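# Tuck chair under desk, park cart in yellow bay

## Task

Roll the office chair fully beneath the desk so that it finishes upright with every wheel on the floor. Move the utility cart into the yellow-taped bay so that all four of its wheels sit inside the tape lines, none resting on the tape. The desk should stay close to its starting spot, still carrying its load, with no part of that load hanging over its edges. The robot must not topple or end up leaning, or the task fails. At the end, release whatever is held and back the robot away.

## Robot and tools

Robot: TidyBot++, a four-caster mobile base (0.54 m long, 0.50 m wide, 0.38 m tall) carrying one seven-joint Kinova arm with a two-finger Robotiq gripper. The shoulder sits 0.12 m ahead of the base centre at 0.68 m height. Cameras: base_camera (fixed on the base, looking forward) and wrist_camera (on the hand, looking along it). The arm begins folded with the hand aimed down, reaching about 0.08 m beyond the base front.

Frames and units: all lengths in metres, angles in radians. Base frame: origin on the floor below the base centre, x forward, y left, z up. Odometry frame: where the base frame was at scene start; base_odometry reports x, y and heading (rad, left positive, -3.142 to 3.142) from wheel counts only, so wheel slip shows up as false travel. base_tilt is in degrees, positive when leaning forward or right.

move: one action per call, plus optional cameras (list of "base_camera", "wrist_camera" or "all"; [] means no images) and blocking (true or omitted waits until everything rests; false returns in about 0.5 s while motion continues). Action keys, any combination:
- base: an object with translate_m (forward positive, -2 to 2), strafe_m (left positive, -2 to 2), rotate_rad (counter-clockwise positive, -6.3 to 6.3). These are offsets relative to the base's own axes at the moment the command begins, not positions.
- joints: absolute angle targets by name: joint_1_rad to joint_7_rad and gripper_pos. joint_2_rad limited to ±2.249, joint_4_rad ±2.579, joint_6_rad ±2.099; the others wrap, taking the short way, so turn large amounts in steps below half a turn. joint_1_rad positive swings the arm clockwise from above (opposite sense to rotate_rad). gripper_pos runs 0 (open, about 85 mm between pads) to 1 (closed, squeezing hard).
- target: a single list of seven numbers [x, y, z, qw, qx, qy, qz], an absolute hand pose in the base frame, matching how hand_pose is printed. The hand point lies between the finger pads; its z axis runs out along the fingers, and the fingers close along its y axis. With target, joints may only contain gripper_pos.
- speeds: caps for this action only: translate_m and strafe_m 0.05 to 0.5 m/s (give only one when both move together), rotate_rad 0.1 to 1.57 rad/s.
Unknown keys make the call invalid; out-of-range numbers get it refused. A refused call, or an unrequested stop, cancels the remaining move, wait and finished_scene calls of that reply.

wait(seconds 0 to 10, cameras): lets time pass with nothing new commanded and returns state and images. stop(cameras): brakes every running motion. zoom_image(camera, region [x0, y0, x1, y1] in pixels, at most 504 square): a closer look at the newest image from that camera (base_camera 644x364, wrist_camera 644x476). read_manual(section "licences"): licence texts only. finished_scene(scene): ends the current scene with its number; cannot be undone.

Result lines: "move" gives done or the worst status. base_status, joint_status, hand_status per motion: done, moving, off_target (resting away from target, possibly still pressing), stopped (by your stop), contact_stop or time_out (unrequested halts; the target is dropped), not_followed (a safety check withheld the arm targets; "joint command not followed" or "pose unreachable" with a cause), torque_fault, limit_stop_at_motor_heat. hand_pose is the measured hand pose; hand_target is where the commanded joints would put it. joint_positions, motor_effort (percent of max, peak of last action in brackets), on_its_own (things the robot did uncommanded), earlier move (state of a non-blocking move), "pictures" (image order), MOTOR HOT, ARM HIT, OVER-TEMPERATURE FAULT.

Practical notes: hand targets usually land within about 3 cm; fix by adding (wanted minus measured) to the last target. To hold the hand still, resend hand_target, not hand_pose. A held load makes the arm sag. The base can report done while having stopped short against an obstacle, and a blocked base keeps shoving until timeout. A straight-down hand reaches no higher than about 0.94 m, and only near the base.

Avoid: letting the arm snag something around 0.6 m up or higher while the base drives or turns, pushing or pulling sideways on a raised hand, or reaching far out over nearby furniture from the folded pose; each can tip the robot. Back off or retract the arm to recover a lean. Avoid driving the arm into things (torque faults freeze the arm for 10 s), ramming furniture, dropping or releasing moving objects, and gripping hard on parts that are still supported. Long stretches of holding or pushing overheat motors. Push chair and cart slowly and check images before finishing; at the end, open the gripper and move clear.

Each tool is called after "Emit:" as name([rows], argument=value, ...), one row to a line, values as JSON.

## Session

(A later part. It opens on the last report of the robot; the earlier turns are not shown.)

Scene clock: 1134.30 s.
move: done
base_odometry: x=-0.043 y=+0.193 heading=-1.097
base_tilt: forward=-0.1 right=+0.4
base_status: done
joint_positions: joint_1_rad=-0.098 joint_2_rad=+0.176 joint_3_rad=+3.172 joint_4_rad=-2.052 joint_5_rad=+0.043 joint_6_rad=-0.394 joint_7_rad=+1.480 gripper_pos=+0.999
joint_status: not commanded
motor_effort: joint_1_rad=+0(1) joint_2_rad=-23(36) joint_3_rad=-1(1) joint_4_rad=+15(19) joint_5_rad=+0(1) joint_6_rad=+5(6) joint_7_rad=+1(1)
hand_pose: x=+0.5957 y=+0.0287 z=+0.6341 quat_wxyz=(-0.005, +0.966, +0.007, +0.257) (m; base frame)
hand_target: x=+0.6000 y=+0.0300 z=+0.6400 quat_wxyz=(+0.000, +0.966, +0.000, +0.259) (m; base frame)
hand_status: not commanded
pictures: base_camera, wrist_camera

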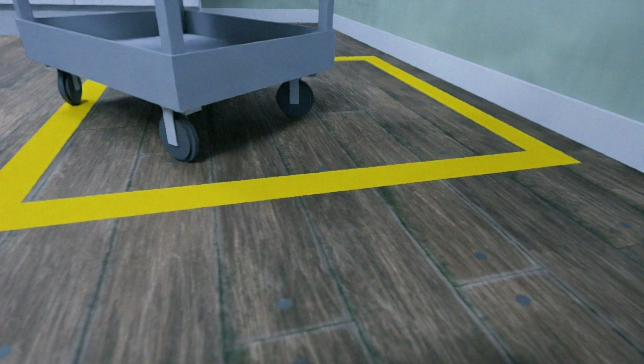

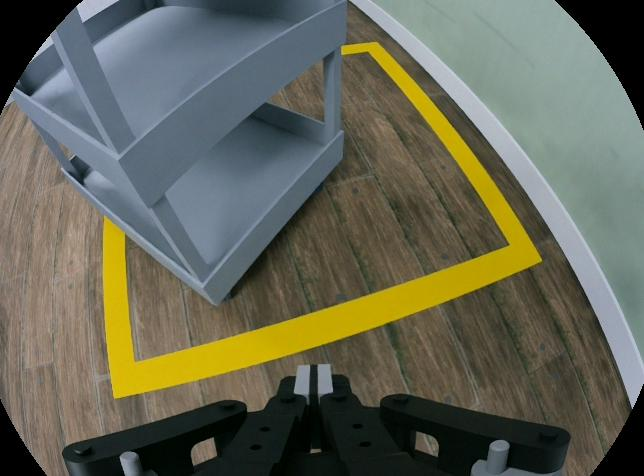

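Emit:
move(base={"strafe_m":1.2}, joints={"joint_1_rad":0,"joint_2_rad":-0.343,"joint_3_rad":3.147,"joint_4_rad":-2.5,"joint_5_rad":0,"joint_6_rad":-0.84,"joint_7_rad":1.5})

Emit:
move(base={"translate_m":1.22})

Emit:
move(base={"strafe_m":-0.45}, speeds={"strafe_m":0.1})

Emit:
move(base={"strafe_m":0.45}, cameras=[])

Emit:
move(base={"translate_m":-1.2}, cameras=[])

Emit:
move(base={"strafe_m":-1.1})

Scene clock: 1161.93 s.
move: done
base_odometry: x=+1.025 y=+0.740 heading=-1.097
base_tilt: forward=-0.1 right=+0.4
base_status: done
joint_positions: joint_1_rad=-0.024 joint_2_rad=-0.331 joint_3_rad=+3.157 joint_4_rad=-2.483 joint_5_rad=+0.041 joint_6_rad=-0.800 joint_7_rad=+1.480 gripper_pos=+0.999
joint_status: all done
motor_effort: joint_1_rad=+0(2) joint_2_rad=-3(24) joint_3_rad=+0(2) joint_4_rad=+15(18) joint_5_rad=+0(1) joint_6_rad=+2(5) joint_7_rad=+1(1)
hand_pose: x=+0.3041 y=-0.0058 z=+0.6016 quat_wxyz=(+0.009, +0.995, -0.028, +0.095) (m; base frame)
hand_target: x=+0.2843 y=+0.0007 z=+0.5961 quat_wxyz=(-0.003, +0.997, -0.038, +0.072) (m; base frame)
hand_status: not commanded
pictures: base_camera, wrist_camera

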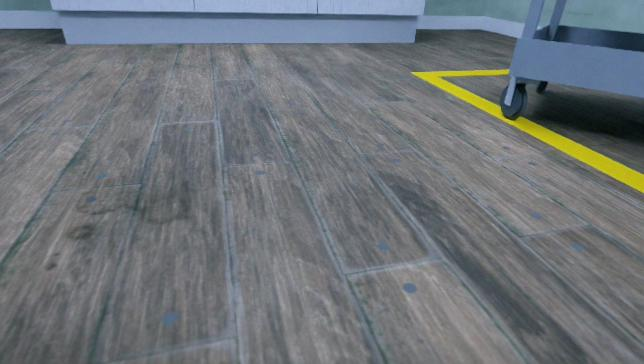

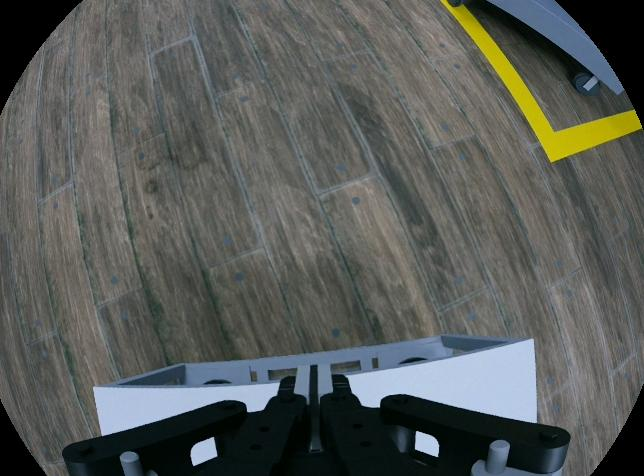

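Scene clock: 1165.47 s.
move: done
base_odometry: x=+1.581 y=-0.346 heading=-1.097
base_tilt: forward=-0.1 right=+0.4
base_status: done
joint_positions: joint_1_rad=-0.023 joint_2_rad=-0.335 joint_3_rad=+3.157 joint_4_rad=-2.485 joint_5_rad=+0.041 joint_6_rad=-0.805 joint_7_rad=+1.480 gripper_pos=+0.999
joint_status: not commanded
motor_effort: joint_1_rad=+0(1) joint_2_rad=-3(5) joint_3_rad=+0(1) joint_4_rad=+15(16) joint_5_rad=+0(1) joint_6_rad=+1(3) joint_7_rad=+0(1)
hand_pose: x=+0.3017 y=-0.0058 z=+0.6013 quat_wxyz=(+0.009, +0.995, -0.028, +0.094) (m; base frame)
hand_target: x=+0.2843 y=+0.0007 z=+0.5961 quat_wxyz=(-0.003, +0.997, -0.038, +0.072) (m; base frame)
hand_status: not commanded
pictures: base_camera, wrist_camera

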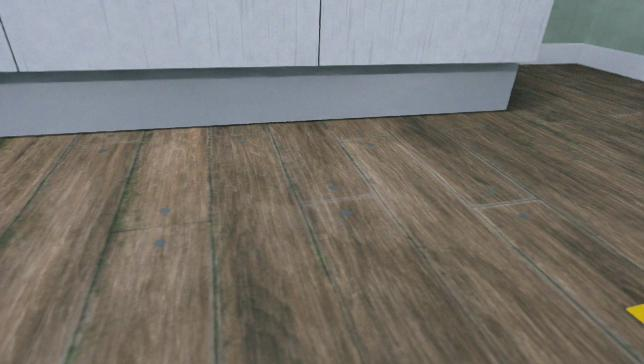

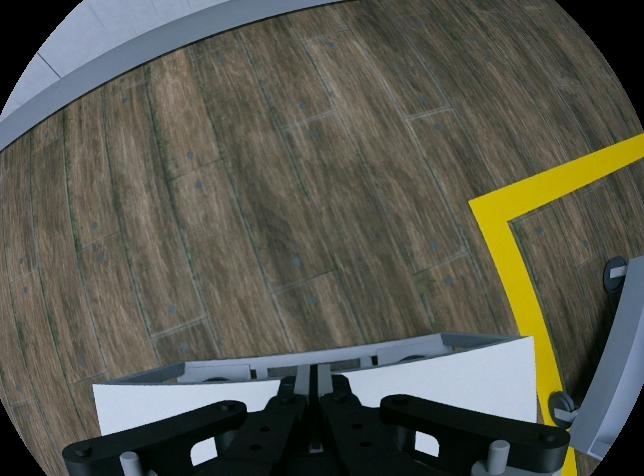

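Scene clock: 1170.50 s.
move: done
base_odometry: x=+1.181 y=-0.551 heading=-1.097
base_tilt: forward=-0.1 right=+0.4
base_status: done
joint_positions: joint_1_rad=-0.022 joint_2_rad=-0.335 joint_3_rad=+3.155 joint_4_rad=-2.485 joint_5_rad=+0.040 joint_6_rad=-0.805 joint_7_rad=+1.480 gripper_pos=+0.999
joint_status: not commanded
motor_effort: joint_1_rad=+0(1) joint_2_rad=-3(4) joint_3_rad=+0(1) joint_4_rad=+15(16) joint_5_rad=+0(1) joint_6_rad=+2(2) joint_7_rad=+0(1)
hand_pose: x=+0.3016 y=-0.0056 z=+0.6013 quat_wxyz=(+0.009, +0.995, -0.028, +0.094) (m; base frame)
hand_target: x=+0.2843 y=+0.0007 z=+0.5961 quat_wxyz=(-0.003, +0.997, -0.038, +0.072) (m; base frame)
hand_status: not commanded
pictures: base_camera, wrist_camera

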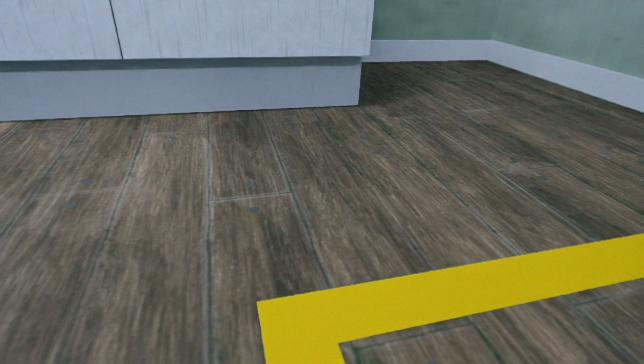

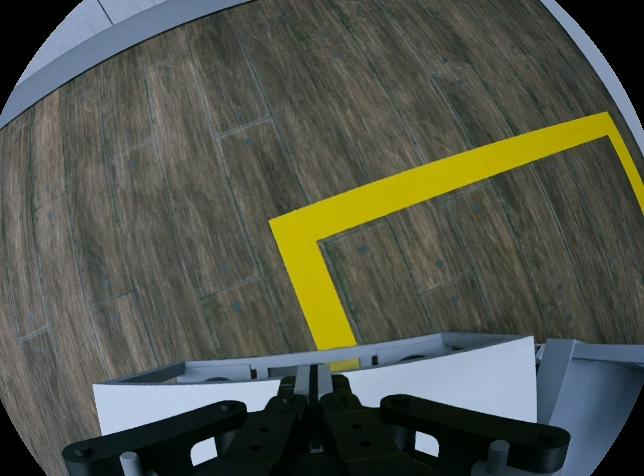

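Scene clock: 1172.73 s.
move: done
base_odometry: x=+1.582 y=-0.346 heading=-1.097
base_tilt: forward=-0.1 right=+0.5
base_status: done
joint_positions: joint_1_rad=-0.022 joint_2_rad=-0.337 joint_3_rad=+3.153 joint_4_rad=-2.485 joint_5_rad=+0.038 joint_6_rad=-0.806 joint_7_rad=+1.480 gripper_pos=+0.999
joint_status: not commanded
motor_effort: joint_1_rad=+0(1) joint_2_rad=-2(4) joint_3_rad=+0(1) joint_4_rad=+15(16) joint_5_rad=+0(1) joint_6_rad=+2(3) joint_7_rad=+1(1)
hand_pose: x=+0.3015 y=-0.0050 z=+0.6015 quat_wxyz=(+0.008, +0.995, -0.028, +0.094) (m; base frame)
hand_target: x=+0.2843 y=+0.0007 z=+0.5961 quat_wxyz=(-0.003, +0.997, -0.038, +0.072) (m; base frame)
hand_status: not commanded
pictures: none
No camera images: "cameras" was empty.

Scene clock: 1176.23 s.
move: done
base_odometry: x=+1.034 y=+0.722 heading=-1.098
base_tilt: forward=-0.1 right=+0.4
base_status: done
joint_positions: joint_1_rad=-0.022 joint_2_rad=-0.338 joint_3_rad=+3.153 joint_4_rad=-2.487 joint_5_rad=+0.038 joint_6_rad=-0.807 joint_7_rad=+1.480 gripper_pos=+0.999
joint_status: not commanded
motor_effort: joint_1_rad=+0(1) joint_2_rad=-2(5) joint_3_rad=+0(1) joint_4_rad=+15(16) joint_5_rad=+0(1) joint_6_rad=+1(3) joint_7_rad=+1(1)
hand_pose: x=+0.3004 y=-0.0050 z=+0.6012 quat_wxyz=(+0.008, +0.995, -0.028, +0.093) (m; base frame)
hand_target: x=+0.2843 y=+0.0007 z=+0.5961 quat_wxyz=(-0.003, +0.997, -0.038, +0.072) (m; base frame)
hand_status: not commanded
pictures: none
No camera images: "cameras" was empty.

Scene clock: 1179.53 s.
move: done
base_odometry: x=+0.055 y=+0.221 heading=-1.098
base_tilt: forward=-0.1 right=+0.4
base_status: done
joint_positions: joint_1_rad=-0.022 joint_2_rad=-0.338 joint_3_rad=+3.153 joint_4_rad=-2.487 joint_5_rad=+0.038 joint_6_rad=-0.807 joint_7_rad=+1.480 gripper_pos=+0.999
joint_status: not commanded
motor_effort: joint_1_rad=+0(1) joint_2_rad=-3(4) joint_3_rad=+0(1) joint_4_rad=+15(16) joint_5_rad=+0(1) joint_6_rad=+2(2) joint_7_rad=+0(1)
hand_pose: x=+0.3004 y=-0.0049 z=+0.6012 quat_wxyz=(+0.008, +0.995, -0.028, +0.093) (m; base frame)
hand_target: x=+0.2843 y=+0.0007 z=+0.5961 quat_wxyz=(-0.003, +0.997, -0.038, +0.072) (m; base frame)
hand_status: not commanded
pictures: base_camera, wrist_camera

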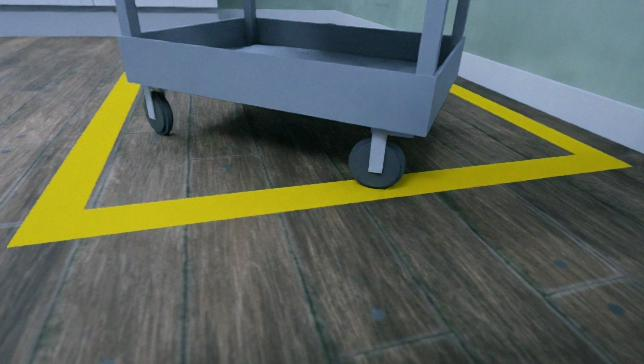

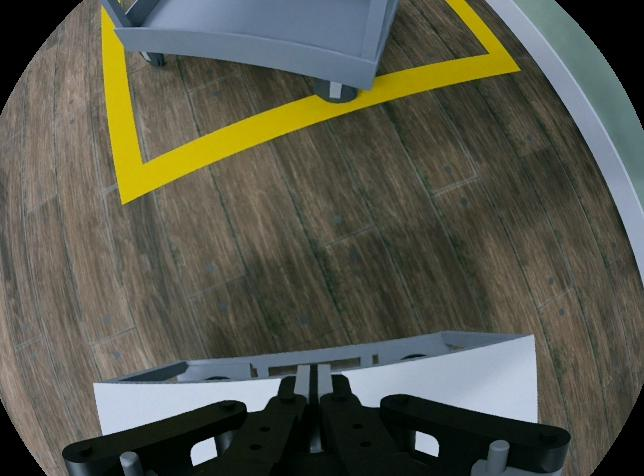

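Emit:
move(base={"strafe_m":-0.12}, joints={"joint_1_rad":3.1}, cameras=[])

Emit:
move(base={"translate_m":0.66}, speeds={"translate_m":0.12})

Emit:
move(base={"translate_m":-0.75})

Scene clock: 1194.17 s.
move: done
base_odometry: x=-0.052 y=+0.167 heading=-1.098
base_tilt: forward=-0.1 right=+0.4
base_status: done
joint_positions: joint_1_rad=+3.077 joint_2_rad=-0.338 joint_3_rad=+3.152 joint_4_rad=-2.487 joint_5_rad=+0.038 joint_6_rad=-0.807 joint_7_rad=+1.480 gripper_pos=+0.999
joint_status: all done
motor_effort: joint_1_rad=+0(1) joint_2_rad=-2(4) joint_3_rad=-1(1) joint_4_rad=+15(16) joint_5_rad=+0(1) joint_6_rad=+1(2) joint_7_rad=+1(1)
hand_pose: x=-0.0624 y=-0.0030 z=+0.6012 quat_wxyz=(+0.093, -0.006, -0.996, -0.006) (m; base frame)
hand_target: x=-0.0461 y=-0.0075 z=+0.5961 quat_wxyz=(+0.072, -0.017, -0.997, +0.005) (m; base frame)
hand_status: not commanded
pictures: none
No camera images: "cameras" was empty.

Scene clock: 1200.23 s.
move: done
base_odometry: x=+0.249 y=-0.421 heading=-1.098
base_tilt: forward=-0.1 right=+0.4
base_status: done
joint_positions: joint_1_rad=+3.077 joint_2_rad=-0.340 joint_3_rad=+3.152 joint_4_rad=-2.488 joint_5_rad=+0.038 joint_6_rad=-0.808 joint_7_rad=+1.480 gripper_pos=+0.999
joint_status: not commanded
motor_effort: joint_1_rad=+0(1) joint_2_rad=-2(6) joint_3_rad=+0(1) joint_4_rad=+15(16) joint_5_rad=+1(1) joint_6_rad=+1(3) joint_7_rad=+1(1)
hand_pose: x=-0.0616 y=-0.0028 z=+0.6010 quat_wxyz=(+0.093, -0.007, -0.996, -0.006) (m; base frame)
hand_target: x=-0.0461 y=-0.0075 z=+0.5961 quat_wxyz=(+0.072, -0.017, -0.997, +0.005) (m; base frame)
hand_status: not commanded
pictures: base_camera, wrist_camera

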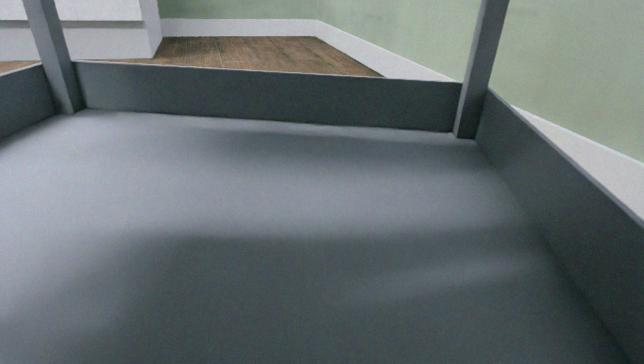

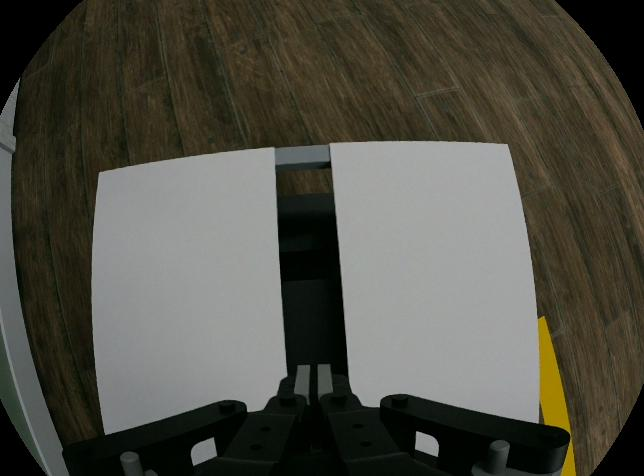

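Scene clock: 1203.03 s.
move: done
base_odometry: x=-0.093 y=+0.246 heading=-1.097
base_tilt: forward=-0.1 right=+0.4
base_status: done
joint_positions: joint_1_rad=+3.077 joint_2_rad=-0.343 joint_3_rad=+3.152 joint_4_rad=-2.491 joint_5_rad=+0.038 joint_6_rad=-0.810 joint_7_rad=+1.480 gripper_pos=+0.999
joint_status: not commanded
motor_effort: joint_1_rad=+0(1) joint_2_rad=-3(5) joint_3_rad=+0(1) joint_4_rad=+15(16) joint_5_rad=+1(1) joint_6_rad=+2(3) joint_7_rad=+0(1)
hand_pose: x=-0.0602 y=-0.0027 z=+0.6006 quat_wxyz=(+0.092, -0.007, -0.996, -0.007) (m; base frame)
hand_target: x=-0.0461 y=-0.0075 z=+0.5961 quat_wxyz=(+0.072, -0.017, -0.997, +0.005) (m; base frame)
hand_status: not commanded
pictures: base_camera, wrist_camera

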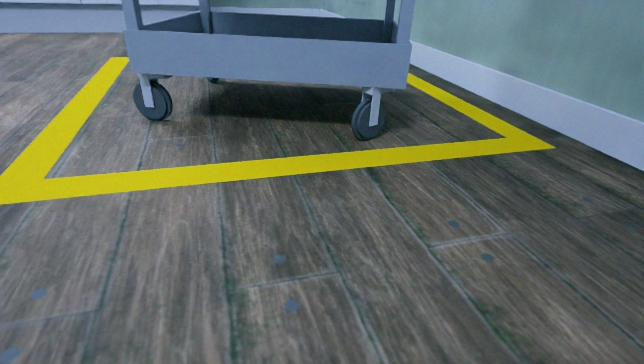

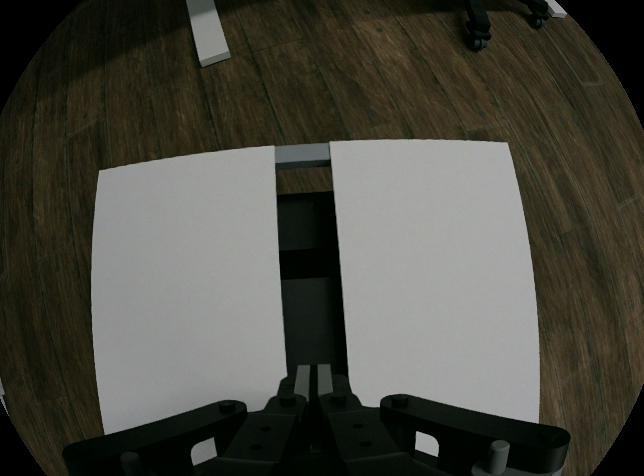

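Emit:
finished_scene(scene=2)

The scene is finished: the task was done.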